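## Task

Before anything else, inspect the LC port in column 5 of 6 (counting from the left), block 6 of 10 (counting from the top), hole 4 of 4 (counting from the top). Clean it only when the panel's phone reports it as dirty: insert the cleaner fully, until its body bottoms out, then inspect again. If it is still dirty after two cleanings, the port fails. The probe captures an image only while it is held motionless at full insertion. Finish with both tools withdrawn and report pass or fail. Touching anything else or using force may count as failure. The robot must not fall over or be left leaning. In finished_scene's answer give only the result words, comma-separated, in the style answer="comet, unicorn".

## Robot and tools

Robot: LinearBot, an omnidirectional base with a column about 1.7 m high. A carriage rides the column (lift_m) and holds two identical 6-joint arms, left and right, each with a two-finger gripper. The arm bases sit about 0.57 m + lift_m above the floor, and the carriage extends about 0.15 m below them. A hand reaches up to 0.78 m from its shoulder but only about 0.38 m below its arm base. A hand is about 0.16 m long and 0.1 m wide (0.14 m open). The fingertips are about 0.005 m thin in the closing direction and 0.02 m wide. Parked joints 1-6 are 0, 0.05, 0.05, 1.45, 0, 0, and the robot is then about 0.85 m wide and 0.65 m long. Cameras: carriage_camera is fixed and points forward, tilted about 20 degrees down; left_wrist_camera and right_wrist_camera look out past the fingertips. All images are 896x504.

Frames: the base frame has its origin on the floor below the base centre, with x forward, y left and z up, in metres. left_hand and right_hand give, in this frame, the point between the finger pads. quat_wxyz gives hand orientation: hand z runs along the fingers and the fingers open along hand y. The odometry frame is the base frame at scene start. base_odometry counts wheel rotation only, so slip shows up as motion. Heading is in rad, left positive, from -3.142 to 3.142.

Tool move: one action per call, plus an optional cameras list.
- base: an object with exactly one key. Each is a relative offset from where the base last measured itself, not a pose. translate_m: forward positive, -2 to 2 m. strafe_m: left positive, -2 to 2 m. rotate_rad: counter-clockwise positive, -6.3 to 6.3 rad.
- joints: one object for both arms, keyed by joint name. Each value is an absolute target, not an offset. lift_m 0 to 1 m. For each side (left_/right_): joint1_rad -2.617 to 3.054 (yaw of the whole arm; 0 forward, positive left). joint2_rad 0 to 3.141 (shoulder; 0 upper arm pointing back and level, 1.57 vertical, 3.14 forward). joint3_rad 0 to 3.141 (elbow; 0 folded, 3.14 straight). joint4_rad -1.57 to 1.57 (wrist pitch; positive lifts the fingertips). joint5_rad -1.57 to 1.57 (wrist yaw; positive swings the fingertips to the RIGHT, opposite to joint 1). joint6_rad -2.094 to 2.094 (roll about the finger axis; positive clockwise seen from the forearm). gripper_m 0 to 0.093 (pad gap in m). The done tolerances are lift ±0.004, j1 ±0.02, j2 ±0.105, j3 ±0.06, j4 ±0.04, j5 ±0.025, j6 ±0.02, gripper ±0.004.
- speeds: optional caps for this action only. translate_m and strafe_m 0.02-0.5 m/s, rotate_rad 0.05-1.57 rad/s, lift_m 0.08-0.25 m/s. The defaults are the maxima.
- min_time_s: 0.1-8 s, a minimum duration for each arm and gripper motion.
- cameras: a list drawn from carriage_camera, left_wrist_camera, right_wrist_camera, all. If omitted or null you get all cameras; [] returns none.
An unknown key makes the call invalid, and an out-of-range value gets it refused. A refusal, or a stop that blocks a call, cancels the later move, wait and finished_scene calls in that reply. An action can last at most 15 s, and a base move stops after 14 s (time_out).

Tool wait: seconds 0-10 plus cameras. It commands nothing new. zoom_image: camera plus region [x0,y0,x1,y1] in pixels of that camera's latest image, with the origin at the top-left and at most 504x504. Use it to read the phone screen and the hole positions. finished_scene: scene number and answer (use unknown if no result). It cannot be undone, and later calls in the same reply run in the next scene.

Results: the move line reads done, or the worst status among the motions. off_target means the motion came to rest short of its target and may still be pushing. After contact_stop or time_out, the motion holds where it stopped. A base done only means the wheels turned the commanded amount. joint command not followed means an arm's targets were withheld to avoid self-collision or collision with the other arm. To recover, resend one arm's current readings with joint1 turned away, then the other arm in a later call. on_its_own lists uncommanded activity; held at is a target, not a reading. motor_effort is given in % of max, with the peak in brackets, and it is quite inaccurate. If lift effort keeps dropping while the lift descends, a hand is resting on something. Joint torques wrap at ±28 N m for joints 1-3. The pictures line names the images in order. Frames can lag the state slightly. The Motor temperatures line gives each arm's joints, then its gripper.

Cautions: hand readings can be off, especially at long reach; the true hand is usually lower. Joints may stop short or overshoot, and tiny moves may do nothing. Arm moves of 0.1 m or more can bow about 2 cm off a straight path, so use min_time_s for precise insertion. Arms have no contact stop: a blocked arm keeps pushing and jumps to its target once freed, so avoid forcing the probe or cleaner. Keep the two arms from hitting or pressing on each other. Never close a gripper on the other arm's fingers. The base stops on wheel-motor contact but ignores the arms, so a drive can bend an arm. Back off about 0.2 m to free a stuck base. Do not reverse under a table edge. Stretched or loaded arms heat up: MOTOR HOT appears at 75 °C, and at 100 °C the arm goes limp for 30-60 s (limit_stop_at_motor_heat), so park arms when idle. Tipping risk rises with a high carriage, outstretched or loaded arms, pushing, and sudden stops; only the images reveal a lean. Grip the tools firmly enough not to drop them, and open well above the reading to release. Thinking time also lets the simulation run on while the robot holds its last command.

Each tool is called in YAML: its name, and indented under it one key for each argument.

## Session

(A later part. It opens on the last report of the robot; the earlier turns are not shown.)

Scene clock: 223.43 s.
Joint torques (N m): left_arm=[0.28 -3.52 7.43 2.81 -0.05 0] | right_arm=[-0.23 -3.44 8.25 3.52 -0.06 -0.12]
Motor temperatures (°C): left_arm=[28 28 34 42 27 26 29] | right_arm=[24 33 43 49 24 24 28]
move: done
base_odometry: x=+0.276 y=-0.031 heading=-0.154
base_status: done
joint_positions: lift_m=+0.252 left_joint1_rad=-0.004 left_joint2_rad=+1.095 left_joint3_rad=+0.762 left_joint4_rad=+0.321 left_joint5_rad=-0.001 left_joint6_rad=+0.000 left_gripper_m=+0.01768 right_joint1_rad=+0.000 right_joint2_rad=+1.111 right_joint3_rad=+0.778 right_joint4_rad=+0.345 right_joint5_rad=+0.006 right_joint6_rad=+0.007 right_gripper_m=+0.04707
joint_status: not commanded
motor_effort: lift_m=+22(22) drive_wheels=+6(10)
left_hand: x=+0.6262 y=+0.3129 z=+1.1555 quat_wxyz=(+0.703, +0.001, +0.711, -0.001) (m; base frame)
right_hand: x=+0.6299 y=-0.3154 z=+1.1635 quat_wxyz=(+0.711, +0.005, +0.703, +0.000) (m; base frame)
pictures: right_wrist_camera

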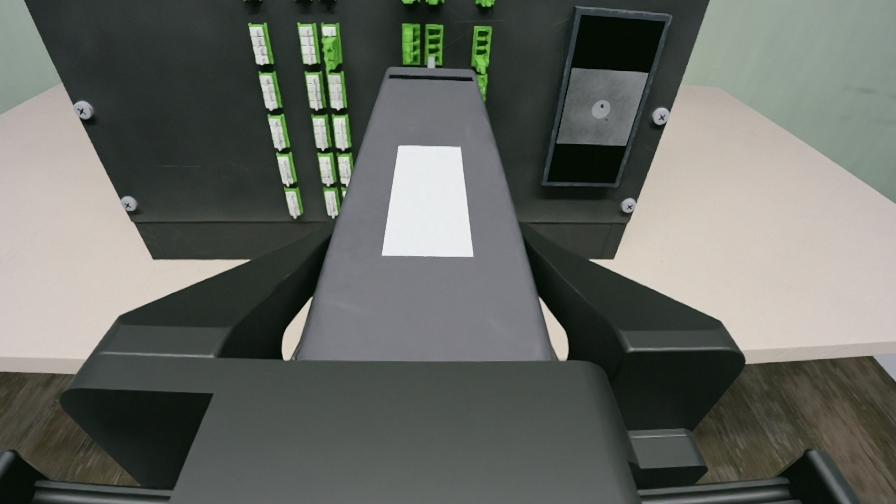

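move:
  joints: {"lift_m": 0.249, "right_joint5_rad": 0.005}
  cameras: []

move:
  base: {"translate_m": 0.003}
  speeds: {"translate_m": 0.02}
  cameras: ["right_wrist_camera"]

zoom_image:
  camera: "right_wrist_camera"
  region: [410, 10, 466, 74]

Scene clock: 224.00 s.
Joint torques (N m): left_arm=[0.34 -3.6 7.17 2.83 -0.1 -0.01] | right_arm=[-0.21 -3.48 8.18 3.5 -0.01 -0.11]
Motor temperatures (°C): left_arm=[28 28 34 42 27 26 29] | right_arm=[24 33 43 49 24 24 28]
move: done
base_odometry: x=+0.276 y=-0.031 heading=-0.154
base_status: not commanded
joint_positions: lift_m=+0.249 left_joint1_rad=-0.004 left_joint2_rad=+1.096 left_joint3_rad=+0.762 left_joint4_rad=+0.319 left_joint5_rad=-0.001 left_joint6_rad=+0.000 left_gripper_m=+0.01768 right_joint1_rad=+0.000 right_joint2_rad=+1.111 right_joint3_rad=+0.778 right_joint4_rad=+0.348 right_joint5_rad=+0.006 right_joint6_rad=+0.007 right_gripper_m=+0.04707
joint_status: all done
motor_effort: lift_m=+21(22) drive_wheels=+6(6)
left_hand: x=+0.6263 y=+0.3129 z=+1.1526 quat_wxyz=(+0.702, +0.001, +0.712, -0.001) (m; base frame)
right_hand: x=+0.6299 y=-0.3154 z=+1.1617 quat_wxyz=(+0.712, +0.005, +0.702, +0.000) (m; base frame)
pictures: none
No camera images: "cameras" was empty.

Scene clock: 224.60 s.
Joint torques (N m): left_arm=[0.18 -3.55 7.09 2.83 -0.09 0.03] | right_arm=[-0.23 -2.1 8.29 3.66 -0.04 -0.12]
Motor temperatures (°C): left_arm=[28 28 34 42 27 26 29] | right_arm=[24 33 43 49 24 24 28]
move: done
base_odometry: x=+0.279 y=-0.031 heading=-0.153
base_status: done
joint_positions: lift_m=+0.249 left_joint1_rad=-0.004 left_joint2_rad=+1.096 left_joint3_rad=+0.762 left_joint4_rad=+0.320 left_joint5_rad=-0.001 left_joint6_rad=+0.000 left_gripper_m=+0.01768 right_joint1_rad=+0.000 right_joint2_rad=+1.098 right_joint3_rad=+0.778 right_joint4_rad=+0.334 right_joint5_rad=+0.008 right_joint6_rad=+0.007 right_gripper_m=+0.04707
joint_status: not commanded
motor_effort: lift_m=+21(22) drive_wheels=+7(13)
left_hand: x=+0.6263 y=+0.3129 z=+1.1527 quat_wxyz=(+0.702, +0.001, +0.712, -0.001) (m; base frame)
right_hand: x=+0.6272 y=-0.3158 z=+1.1630 quat_wxyz=(+0.712, +0.006, +0.702, -0.001) (m; base frame)
pictures: right_wrist_camera

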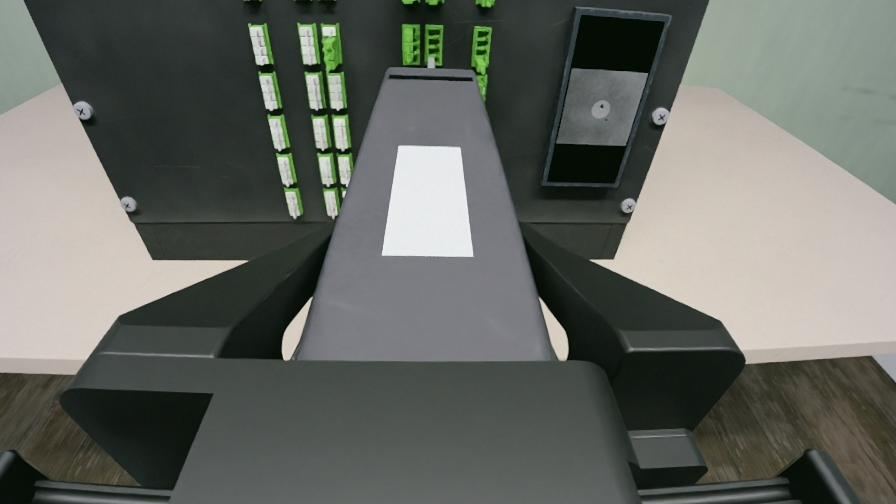

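Scaled by 7.875.

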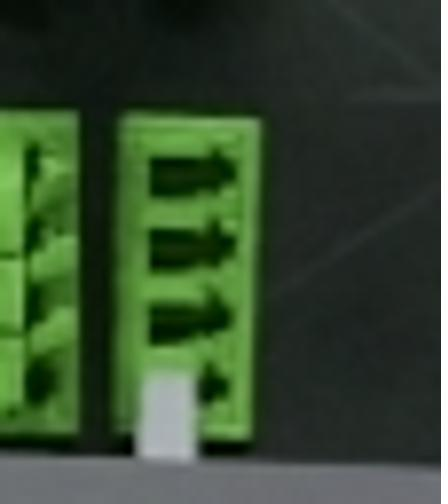

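move:
  base: {"translate_m": -0.004}
  speeds: {"translate_m": 0.02}
  joints: {"right_joint5_rad": -0.012}
  cameras: []

move:
  base: {"strafe_m": -0.004}
  speeds: {"strafe_m": 0.02}
  cameras: []

move:
  base: {"translate_m": 0.004}
  speeds: {"translate_m": 0.02}
  cameras: ["right_wrist_camera"]

zoom_image:
  camera: "right_wrist_camera"
  region: [410, 10, 466, 74]

Scene clock: 225.43 s.
Joint torques (N m): left_arm=[0.25 -3.58 7.31 2.81 -0.04 0.06] | right_arm=[-0.21 -3.84 8.27 3.43 -0.22 -0.11]
Motor temperatures (°C): left_arm=[28 28 34 42 27 26 29] | right_arm=[24 33 43 49 24 24 28]
move: done
base_odometry: x=+0.275 y=-0.030 heading=-0.153
base_status: done
joint_positions: lift_m=+0.249 left_joint1_rad=-0.004 left_joint2_rad=+1.096 left_joint3_rad=+0.762 left_joint4_rad=+0.320 left_joint5_rad=-0.001 left_joint6_rad=+0.000 left_gripper_m=+0.01768 right_joint1_rad=+0.000 right_joint2_rad=+1.115 right_joint3_rad=+0.778 right_joint4_rad=+0.353 right_joint5_rad=+0.007 right_joint6_rad=+0.007 right_gripper_m=+0.04707
joint_status: all done
motor_effort: lift_m=+21(22) drive_wheels=+1(7)
left_hand: x=+0.6263 y=+0.3129 z=+1.1527 quat_wxyz=(+0.702, +0.001, +0.712, -0.001) (m; base frame)
right_hand: x=+0.6307 y=-0.3155 z=+1.1615 quat_wxyz=(+0.713, +0.005, +0.701, +0.000) (m; base frame)
pictures: none
No camera images: "cameras" was empty.

Scene clock: 226.03 s.
Joint torques (N m): left_arm=[0.43 -3.67 7.3 2.86 -0.07 0.02] | right_arm=[-0.24 -3.79 8.27 3.42 -0.14 -0.12]
Motor temperatures (°C): left_arm=[28 28 34 42 27 26 29] | right_arm=[24 33 43 49 24 24 28]
move: done
base_odometry: x=+0.275 y=-0.034 heading=-0.153
base_status: done
joint_positions: lift_m=+0.249 left_joint1_rad=-0.004 left_joint2_rad=+1.096 left_joint3_rad=+0.762 left_joint4_rad=+0.320 left_joint5_rad=-0.002 left_joint6_rad=+0.000 left_gripper_m=+0.01768 right_joint1_rad=+0.000 right_joint2_rad=+1.115 right_joint3_rad=+0.778 right_joint4_rad=+0.354 right_joint5_rad=+0.000 right_joint6_rad=+0.007 right_gripper_m=+0.04707
joint_status: not commanded
motor_effort: lift_m=+22(22) drive_wheels=-5(7)
left_hand: x=+0.6263 y=+0.3131 z=+1.1527 quat_wxyz=(+0.702, +0.001, +0.712, -0.001) (m; base frame)
right_hand: x=+0.6307 y=-0.3144 z=+1.1617 quat_wxyz=(+0.713, +0.003, +0.701, +0.002) (m; base frame)
pictures: none
No camera images: "cameras" was empty.

Scene clock: 226.60 s.
Joint torques (N m): left_arm=[0.36 -3.52 7.25 2.81 -0.04 0.01] | right_arm=[-0.21 -3.06 8.32 3.55 -0.16 -0.11]
Motor temperatures (°C): left_arm=[28 28 34 42 27 26 29] | right_arm=[24 33 43 49 24 24 28]
move: done
base_odometry: x=+0.279 y=-0.034 heading=-0.152
base_status: done
joint_positions: lift_m=+0.249 left_joint1_rad=-0.004 left_joint2_rad=+1.096 left_joint3_rad=+0.762 left_joint4_rad=+0.320 left_joint5_rad=-0.001 left_joint6_rad=+0.000 left_gripper_m=+0.01768 right_joint1_rad=+0.000 right_joint2_rad=+1.106 right_joint3_rad=+0.778 right_joint4_rad=+0.344 right_joint5_rad=+0.002 right_joint6_rad=+0.007 right_gripper_m=+0.04707
joint_status: not commanded
motor_effort: lift_m=+22(22) drive_wheels=+7(12)
left_hand: x=+0.6263 y=+0.3130 z=+1.1527 quat_wxyz=(+0.702, +0.001, +0.712, -0.001) (m; base frame)
right_hand: x=+0.6289 y=-0.3147 z=+1.1624 quat_wxyz=(+0.713, +0.003, +0.702, +0.002) (m; base frame)
pictures: right_wrist_camera

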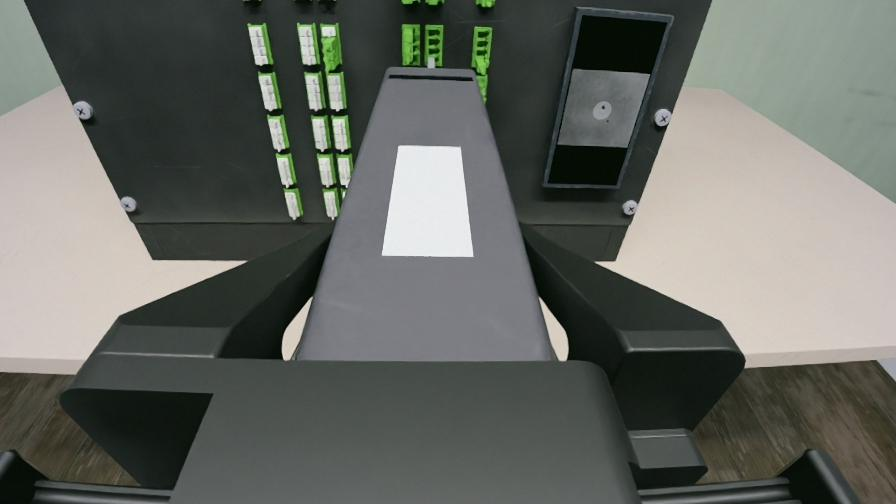

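Scaled by 7.875.

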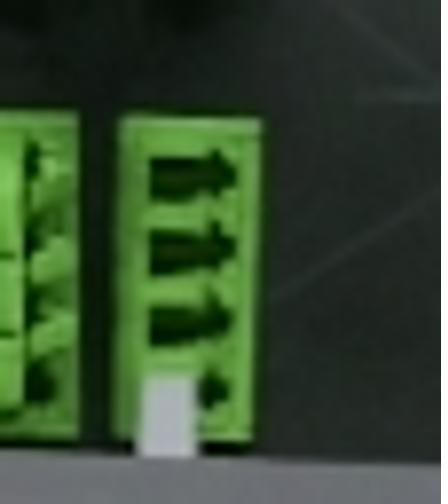

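move:
  base: {"strafe_m": -0.003}
  speeds: {"strafe_m": 0.02}
  cameras: []

move:
  base: {"translate_m": 0.004}
  speeds: {"translate_m": 0.02}
  cameras: []

wait:
  seconds: 0.5
  cameras: ["right_wrist_camera"]

zoom_image:
  camera: "right_wrist_camera"
  region: [410, 10, 466, 74]

Scene clock: 227.40 s.
Joint torques (N m): left_arm=[0.36 -3.48 7.23 2.83 -0.09 0] | right_arm=[-0.21 -2.97 8.27 3.53 -0.13 -0.09]
Motor temperatures (°C): left_arm=[28 28 34 42 27 26 29] | right_arm=[24 33 43 49 24 24 28]
move: done
base_odometry: x=+0.278 y=-0.037 heading=-0.152
base_status: done
joint_positions: lift_m=+0.249 left_joint1_rad=-0.004 left_joint2_rad=+1.096 left_joint3_rad=+0.762 left_joint4_rad=+0.320 left_joint5_rad=+0.000 left_joint6_rad=+0.000 left_gripper_m=+0.01768 right_joint1_rad=+0.000 right_joint2_rad=+1.106 right_joint3_rad=+0.778 right_joint4_rad=+0.343 right_joint5_rad=-0.003 right_joint6_rad=+0.007 right_gripper_m=+0.04707
joint_status: not commanded
motor_effort: lift_m=+21(22) drive_wheels=+6(8)
left_hand: x=+0.6263 y=+0.3128 z=+1.1527 quat_wxyz=(+0.702, +0.001, +0.712, -0.001) (m; base frame)
right_hand: x=+0.6289 y=-0.3138 z=+1.1623 quat_wxyz=(+0.712, +0.001, +0.702, +0.003) (m; base frame)
pictures: none
No camera images: "cameras" was empty.

Scene clock: 227.97 s.
Joint torques (N m): left_arm=[0.29 -3.59 7.19 2.82 -0.06 0] | right_arm=[-0.23 -1.33 8.29 3.79 -0.1 -0.1]
Motor temperatures (°C): left_arm=[28 28 34 42 27 26 29] | right_arm=[24 33 43 50 24 24 28]
move: done
base_odometry: x=+0.282 y=-0.037 heading=-0.151
base_status: done
joint_positions: lift_m=+0.249 left_joint1_rad=-0.004 left_joint2_rad=+1.096 left_joint3_rad=+0.762 left_joint4_rad=+0.321 left_joint5_rad=-0.001 left_joint6_rad=+0.000 left_gripper_m=+0.01768 right_joint1_rad=+0.000 right_joint2_rad=+1.090 right_joint3_rad=+0.778 right_joint4_rad=+0.321 right_joint5_rad=-0.002 right_joint6_rad=+0.007 right_gripper_m=+0.04707
joint_status: not commanded
motor_effort: lift_m=+21(22) drive_wheels=+8(13)
left_hand: x=+0.6263 y=+0.3129 z=+1.1528 quat_wxyz=(+0.702, +0.001, +0.712, -0.001) (m; base frame)
right_hand: x=+0.6253 y=-0.3140 z=+1.1632 quat_wxyz=(+0.711, +0.002, +0.704, +0.003) (m; base frame)
pictures: none
No camera images: "cameras" was empty.

Scene clock: 228.47 s.
Joint torques (N m): left_arm=[0.03 -3.74 7.3 2.78 -0.05 0.02] | right_arm=[-0.25 -1.32 8.28 3.79 -0.12 -0.11]
Motor temperatures (°C): left_arm=[28 28 34 42 27 26 29] | right_arm=[24 33 43 50 24 24 28]
base_odometry: x=+0.282 y=-0.037 heading=-0.151
base_status: done
joint_positions: lift_m=+0.249 left_joint1_rad=-0.004 left_joint2_rad=+1.096 left_joint3_rad=+0.762 left_joint4_rad=+0.321 left_joint5_rad=-0.001 left_joint6_rad=+0.000 left_gripper_m=+0.01768 right_joint1_rad=+0.000 right_joint2_rad=+1.090 right_joint3_rad=+0.778 right_joint4_rad=+0.321 right_joint5_rad=-0.002 right_joint6_rad=+0.007 right_gripper_m=+0.04707
joint_status: not commanded
motor_effort: lift_m=+21(22) drive_wheels=+8(13)
left_hand: x=+0.6263 y=+0.3129 z=+1.1528 quat_wxyz=(+0.702, +0.001, +0.712, -0.001) (m; base frame)
right_hand: x=+0.6253 y=-0.3140 z=+1.1632 quat_wxyz=(+0.711, +0.002, +0.704, +0.003) (m; base frame)
wait: 0.50 s; at rest by 0.27 s
pictures: right_wrist_camera

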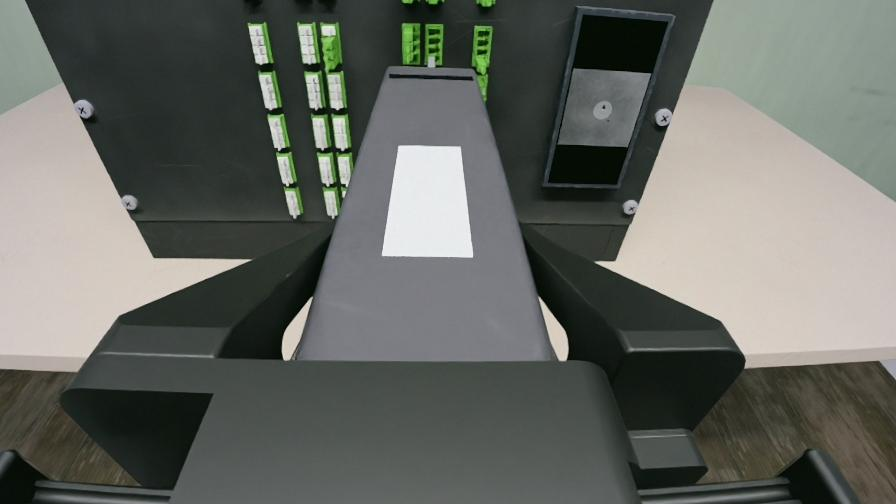

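Scaled by 7.875.

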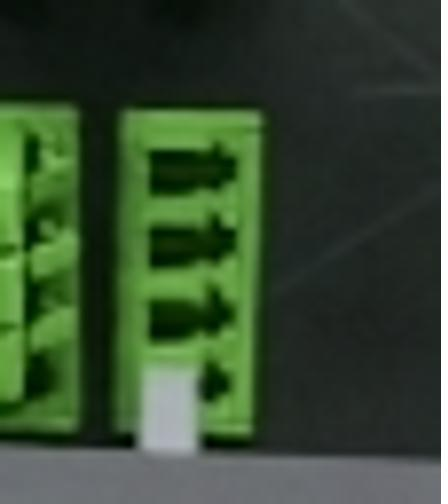

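move:
  base: {"translate_m": -0.005}
  speeds: {"translate_m": 0.02}
  cameras: []

move:
  joints: {"lift_m": 0.2455}
  cameras: []

move:
  base: {"translate_m": 0.003}
  speeds: {"translate_m": 0.02}
  cameras: []

wait:
  seconds: 0.5
  cameras: ["right_wrist_camera"]

zoom_image:
  camera: "right_wrist_camera"
  region: [410, 10, 466, 74]

Scene clock: 229.27 s.
Joint torques (N m): left_arm=[0.29 -3.55 7.34 2.77 -0.06 -0.01] | right_arm=[-0.24 -3.44 8.25 3.49 -0.12 -0.11]
Motor temperatures (°C): left_arm=[28 28 35 42 27 26 29] | right_arm=[24 33 43 50 24 24 28]
move: done
base_odometry: x=+0.277 y=-0.036 heading=-0.151
base_status: done
joint_positions: lift_m=+0.249 left_joint1_rad=-0.004 left_joint2_rad=+1.096 left_joint3_rad=+0.762 left_joint4_rad=+0.321 left_joint5_rad=-0.001 left_joint6_rad=+0.000 left_gripper_m=+0.01768 right_joint1_rad=+0.000 right_joint2_rad=+1.110 right_joint3_rad=+0.778 right_joint4_rad=+0.348 right_joint5_rad=-0.001 right_joint6_rad=+0.007 right_gripper_m=+0.04707
joint_status: not commanded
motor_effort: lift_m=+21(22) drive_wheels=+2(5)
left_hand: x=+0.6263 y=+0.3129 z=+1.1528 quat_wxyz=(+0.702, +0.001, +0.712, -0.001) (m; base frame)
right_hand: x=+0.6297 y=-0.3142 z=+1.1619 quat_wxyz=(+0.713, +0.002, +0.702, +0.003) (m; base frame)
pictures: none
No camera images: "cameras" was empty.

Scene clock: 229.70 s.
Joint torques (N m): left_arm=[0.28 -3.58 7.42 2.85 -0.1 0.01] | right_arm=[-0.24 -3.52 8.29 3.39 -0.12 -0.12]
Motor temperatures (°C): left_arm=[28 28 35 42 27 26 29] | right_arm=[24 33 43 50 24 24 28]
move: done
base_odometry: x=+0.277 y=-0.036 heading=-0.151
base_status: not commanded
joint_positions: lift_m=+0.246 left_joint1_rad=-0.004 left_joint2_rad=+1.096 left_joint3_rad=+0.762 left_joint4_rad=+0.319 left_joint5_rad=-0.001 left_joint6_rad=+0.000 left_gripper_m=+0.01768 right_joint1_rad=+0.000 right_joint2_rad=+1.112 right_joint3_rad=+0.778 right_joint4_rad=+0.356 right_joint5_rad=-0.001 right_joint6_rad=+0.007 right_gripper_m=+0.04707
joint_status: all done
motor_effort: lift_m=+21(23) drive_wheels=+1(2)
left_hand: x=+0.6264 y=+0.3129 z=+1.1487 quat_wxyz=(+0.702, +0.001, +0.712, -0.001) (m; base frame)
right_hand: x=+0.6300 y=-0.3142 z=+1.1600 quat_wxyz=(+0.715, +0.002, +0.699, +0.003) (m; base frame)
pictures: none
No camera images: "cameras" was empty.

Scene clock: 230.23 s.
Joint torques (N m): left_arm=[0.17 -3.73 7.36 2.82 -0.07 0.03] | right_arm=[-0.21 -3 8.21 3.45 -0.13 -0.12]
Motor temperatures (°C): left_arm=[28 28 35 42 27 26 29] | right_arm=[24 33 43 50 24 24 28]
move: done
base_odometry: x=+0.280 y=-0.037 heading=-0.151
base_status: done
joint_positions: lift_m=+0.246 left_joint1_rad=-0.004 left_joint2_rad=+1.096 left_joint3_rad=+0.762 left_joint4_rad=+0.319 left_joint5_rad=-0.001 left_joint6_rad=+0.000 left_gripper_m=+0.01768 right_joint1_rad=+0.000 right_joint2_rad=+1.106 right_joint3_rad=+0.778 right_joint4_rad=+0.351 right_joint5_rad=-0.001 right_joint6_rad=+0.007 right_gripper_m=+0.04707
joint_status: not commanded
motor_effort: lift_m=+22(22) drive_wheels=+4(9)
left_hand: x=+0.6264 y=+0.3129 z=+1.1488 quat_wxyz=(+0.702, +0.001, +0.712, -0.001) (m; base frame)
right_hand: x=+0.6289 y=-0.3142 z=+1.1608 quat_wxyz=(+0.715, +0.002, +0.699, +0.003) (m; base frame)
pictures: none
No camera images: "cameras" was empty.

Scene clock: 230.73 s.
Joint torques (N m): left_arm=[0.23 -3.58 7.47 2.86 -0.05 -0.02] | right_arm=[-0.21 -3 8.24 3.45 -0.12 -0.12]
Motor temperatures (°C): left_arm=[28 28 35 42 27 26 29] | right_arm=[24 33 43 50 24 24 28]
base_odometry: x=+0.280 y=-0.037 heading=-0.151
base_status: done
joint_positions: lift_m=+0.246 left_joint1_rad=-0.004 left_joint2_rad=+1.096 left_joint3_rad=+0.762 left_joint4_rad=+0.319 left_joint5_rad=-0.001 left_joint6_rad=+0.000 left_gripper_m=+0.01768 right_joint1_rad=+0.000 right_joint2_rad=+1.106 right_joint3_rad=+0.778 right_joint4_rad=+0.351 right_joint5_rad=-0.001 right_joint6_rad=+0.007 right_gripper_m=+0.04707
joint_status: not commanded
motor_effort: lift_m=+21(22) drive_wheels=+4(9)
left_hand: x=+0.6264 y=+0.3129 z=+1.1488 quat_wxyz=(+0.702, +0.001, +0.712, -0.001) (m; base frame)
right_hand: x=+0.6289 y=-0.3142 z=+1.1608 quat_wxyz=(+0.715, +0.002, +0.699, +0.003) (m; base frame)
wait: 0.50 s; at rest by 0.27 s
pictures: right_wrist_camera

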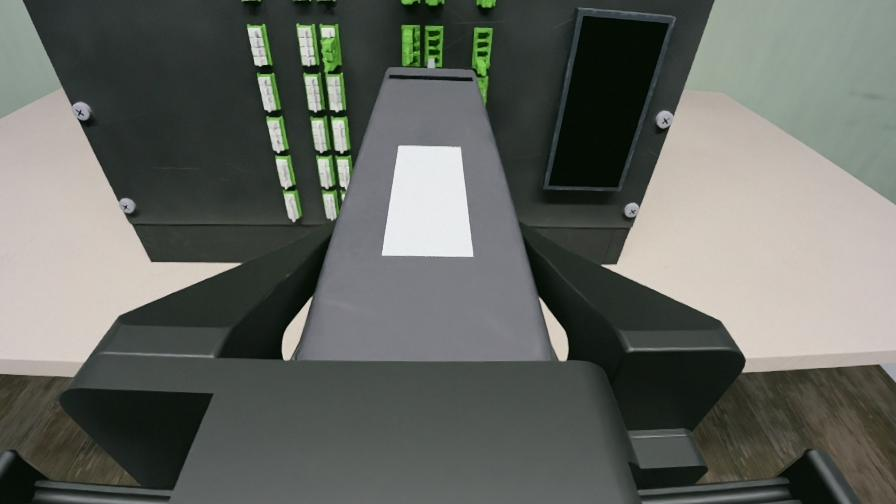

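Scaled by 7.875.

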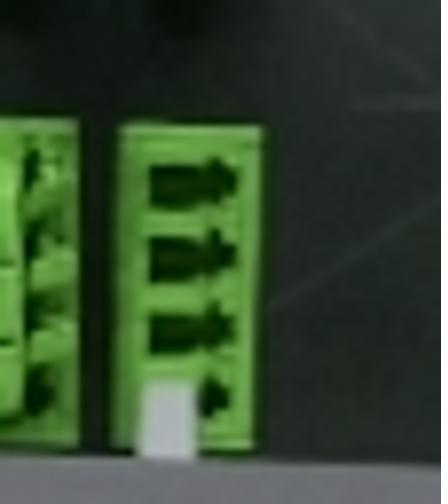

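wait:
  seconds: 1.5
  cameras: ["right_wrist_camera"]

zoom_image:
  camera: "right_wrist_camera"
  region: [555, 65, 660, 155]

Scene clock: 232.37 s.
Joint torques (N m): left_arm=[0.29 -3.77 7.27 2.8 -0.03 -0.02] | right_arm=[-0.18 -3.02 8.28 3.45 -0.12 -0.11]
Motor temperatures (°C): left_arm=[28 28 35 42 27 26 29] | right_arm=[24 33 43 50 24 24 28]
base_odometry: x=+0.280 y=-0.037 heading=-0.151
base_status: done
joint_positions: lift_m=+0.246 left_joint1_rad=-0.004 left_joint2_rad=+1.096 left_joint3_rad=+0.762 left_joint4_rad=+0.319 left_joint5_rad=-0.001 left_joint6_rad=+0.000 left_gripper_m=+0.01768 right_joint1_rad=+0.000 right_joint2_rad=+1.106 right_joint3_rad=+0.778 right_joint4_rad=+0.351 right_joint5_rad=-0.001 right_joint6_rad=+0.007 right_gripper_m=+0.04707
joint_status: not commanded
motor_effort: lift_m=+21(22) drive_wheels=+4(9)
left_hand: x=+0.6264 y=+0.3129 z=+1.1488 quat_wxyz=(+0.702, +0.001, +0.712, -0.001) (m; base frame)
right_hand: x=+0.6289 y=-0.3142 z=+1.1608 quat_wxyz=(+0.715, +0.002, +0.699, +0.003) (m; base frame)
wait: 1.50 s; at rest by 0.13 s
pictures: right_wrist_camera

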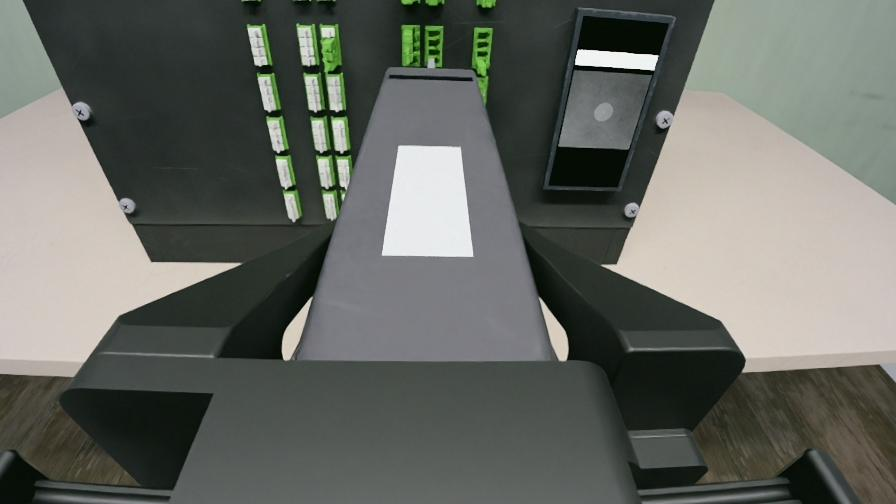

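Scaled by 4.800.

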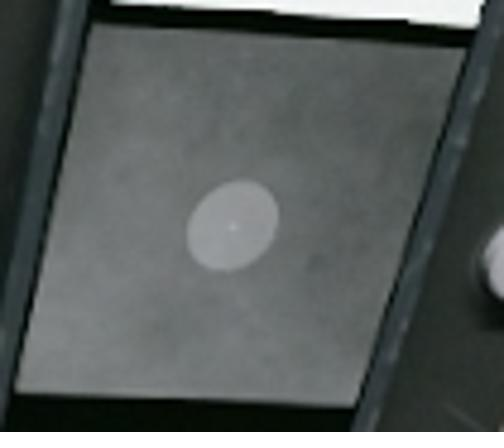

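zoom_image:
  camera: "right_wrist_camera"
  region: [588, 98, 618, 128]

move:
  base: {"translate_m": -0.004}
  speeds: {"translate_m": 0.02}
  cameras: []

move:
  base: {"translate_m": -0.06}
  speeds: {"translate_m": 0.04}
  cameras: []

move:
  base: {"translate_m": -0.1}
  speeds: {"translate_m": 0.2}

zoom_image:
  camera: "right_wrist_camera"
  region: [340, 0, 640, 180]

Scaled by 16.800.

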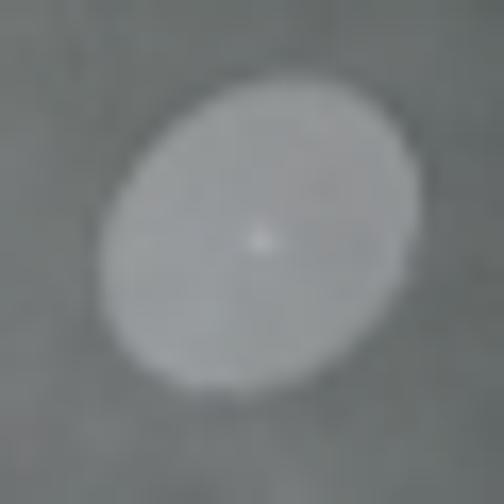

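Scene clock: 233.10 s.
Joint torques (N m): left_arm=[0.34 -3.75 7.25 2.84 -0.11 0.01] | right_arm=[-0.21 -4.74 8.21 3.25 -0.11 -0.11]
Motor temperatures (°C): left_arm=[28 28 35 42 27 26 29] | right_arm=[24 33 43 50 24 24 28]
move: done
base_odometry: x=+0.276 y=-0.036 heading=-0.151
base_status: done
joint_positions: lift_m=+0.246 left_joint1_rad=-0.004 left_joint2_rad=+1.096 left_joint3_rad=+0.762 left_joint4_rad=+0.319 left_joint5_rad=-0.001 left_joint6_rad=+0.000 left_gripper_m=+0.01768 right_joint1_rad=+0.000 right_joint2_rad=+1.123 right_joint3_rad=+0.778 right_joint4_rad=+0.370 right_joint5_rad=-0.001 right_joint6_rad=+0.007 right_gripper_m=+0.04707
joint_status: not commanded
motor_effort: lift_m=+22(22) drive_wheels=-2(6)
left_hand: x=+0.6264 y=+0.3129 z=+1.1488 quat_wxyz=(+0.702, +0.001, +0.712, -0.001) (m; base frame)
right_hand: x=+0.6324 y=-0.3142 z=+1.1591 quat_wxyz=(+0.716, +0.002, +0.698, +0.003) (m; base frame)
pictures: none
No camera images: "cameras" was empty.

Scene clock: 235.07 s.
Joint torques (N m): left_arm=[0.23 -3.59 7.39 2.85 -0.07 0.03] | right_arm=[-0.32 -6.79 8.32 3.16 -0.1 -0.11]
Motor temperatures (°C): left_arm=[28 28 35 42 27 26 29] | right_arm=[24 33 43 50 24 24 28]
move: done
base_odometry: x=+0.217 y=-0.027 heading=-0.151
base_status: done
joint_positions: lift_m=+0.246 left_joint1_rad=-0.004 left_joint2_rad=+1.096 left_joint3_rad=+0.762 left_joint4_rad=+0.319 left_joint5_rad=-0.001 left_joint6_rad=+0.000 left_gripper_m=+0.01768 right_joint1_rad=+0.000 right_joint2_rad=+1.144 right_joint3_rad=+0.778 right_joint4_rad=+0.378 right_joint5_rad=-0.003 right_joint6_rad=+0.007 right_gripper_m=+0.04707
joint_status: not commanded
motor_effort: lift_m=+21(22) drive_wheels=-7(12)
left_hand: x=+0.6264 y=+0.3129 z=+1.1488 quat_wxyz=(+0.702, +0.001, +0.712, -0.001) (m; base frame)
right_hand: x=+0.6369 y=-0.3138 z=+1.1530 quat_wxyz=(+0.711, +0.001, +0.703, +0.003) (m; base frame)
pictures: none
No camera images: "cameras" was empty.

Scene clock: 236.73 s.
Joint torques (N m): left_arm=[0.23 -3.67 7.42 2.83 -0.11 -0.01] | right_arm=[-0.24 -6.6 8.2 3.24 -0.1 -0.11]
Motor temperatures (°C): left_arm=[28 28 35 42 27 26 29] | right_arm=[24 33 43 50 24 24 28]
move: done
base_odometry: x=+0.118 y=-0.012 heading=-0.150
base_status: done
joint_positions: lift_m=+0.246 left_joint1_rad=-0.004 left_joint2_rad=+1.096 left_joint3_rad=+0.762 left_joint4_rad=+0.319 left_joint5_rad=-0.001 left_joint6_rad=+0.000 left_gripper_m=+0.01768 right_joint1_rad=+0.000 right_joint2_rad=+1.143 right_joint3_rad=+0.778 right_joint4_rad=+0.372 right_joint5_rad=-0.004 right_joint6_rad=+0.007 right_gripper_m=+0.04707
joint_status: not commanded
motor_effort: lift_m=+21(22) drive_wheels=+10(14)
left_hand: x=+0.6264 y=+0.3129 z=+1.1489 quat_wxyz=(+0.702, +0.001, +0.712, -0.001) (m; base frame)
right_hand: x=+0.6367 y=-0.3137 z=+1.1519 quat_wxyz=(+0.710, +0.001, +0.704, +0.004) (m; base frame)
pictures: carriage_camera, left_wrist_camera, right_wrist_camera

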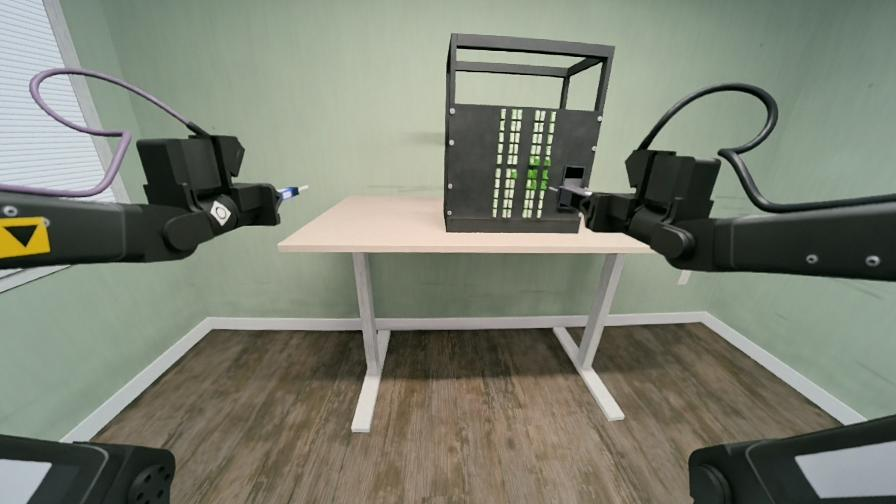

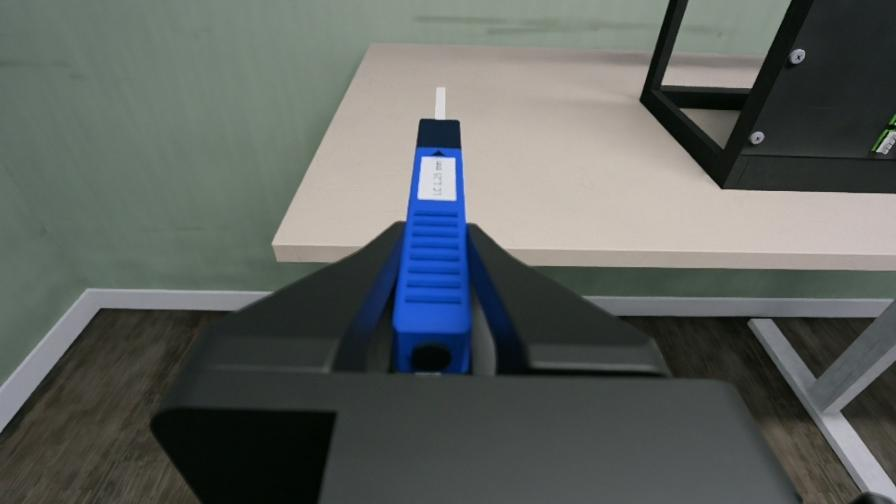

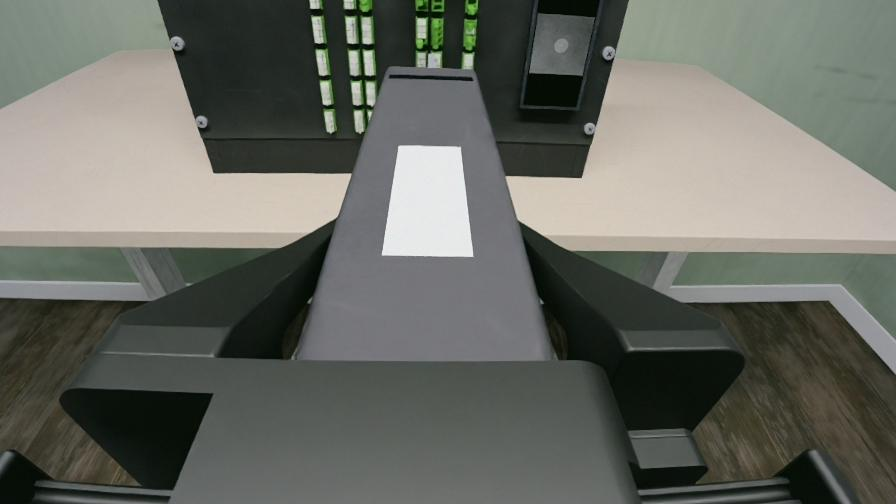

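Scaled by 1.680.

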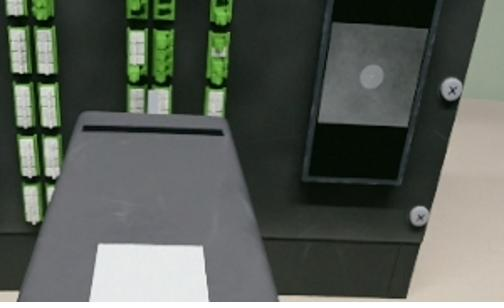

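finished_scene:
  scene: 1
  answer: "pass"

The scene is finished: the task was done.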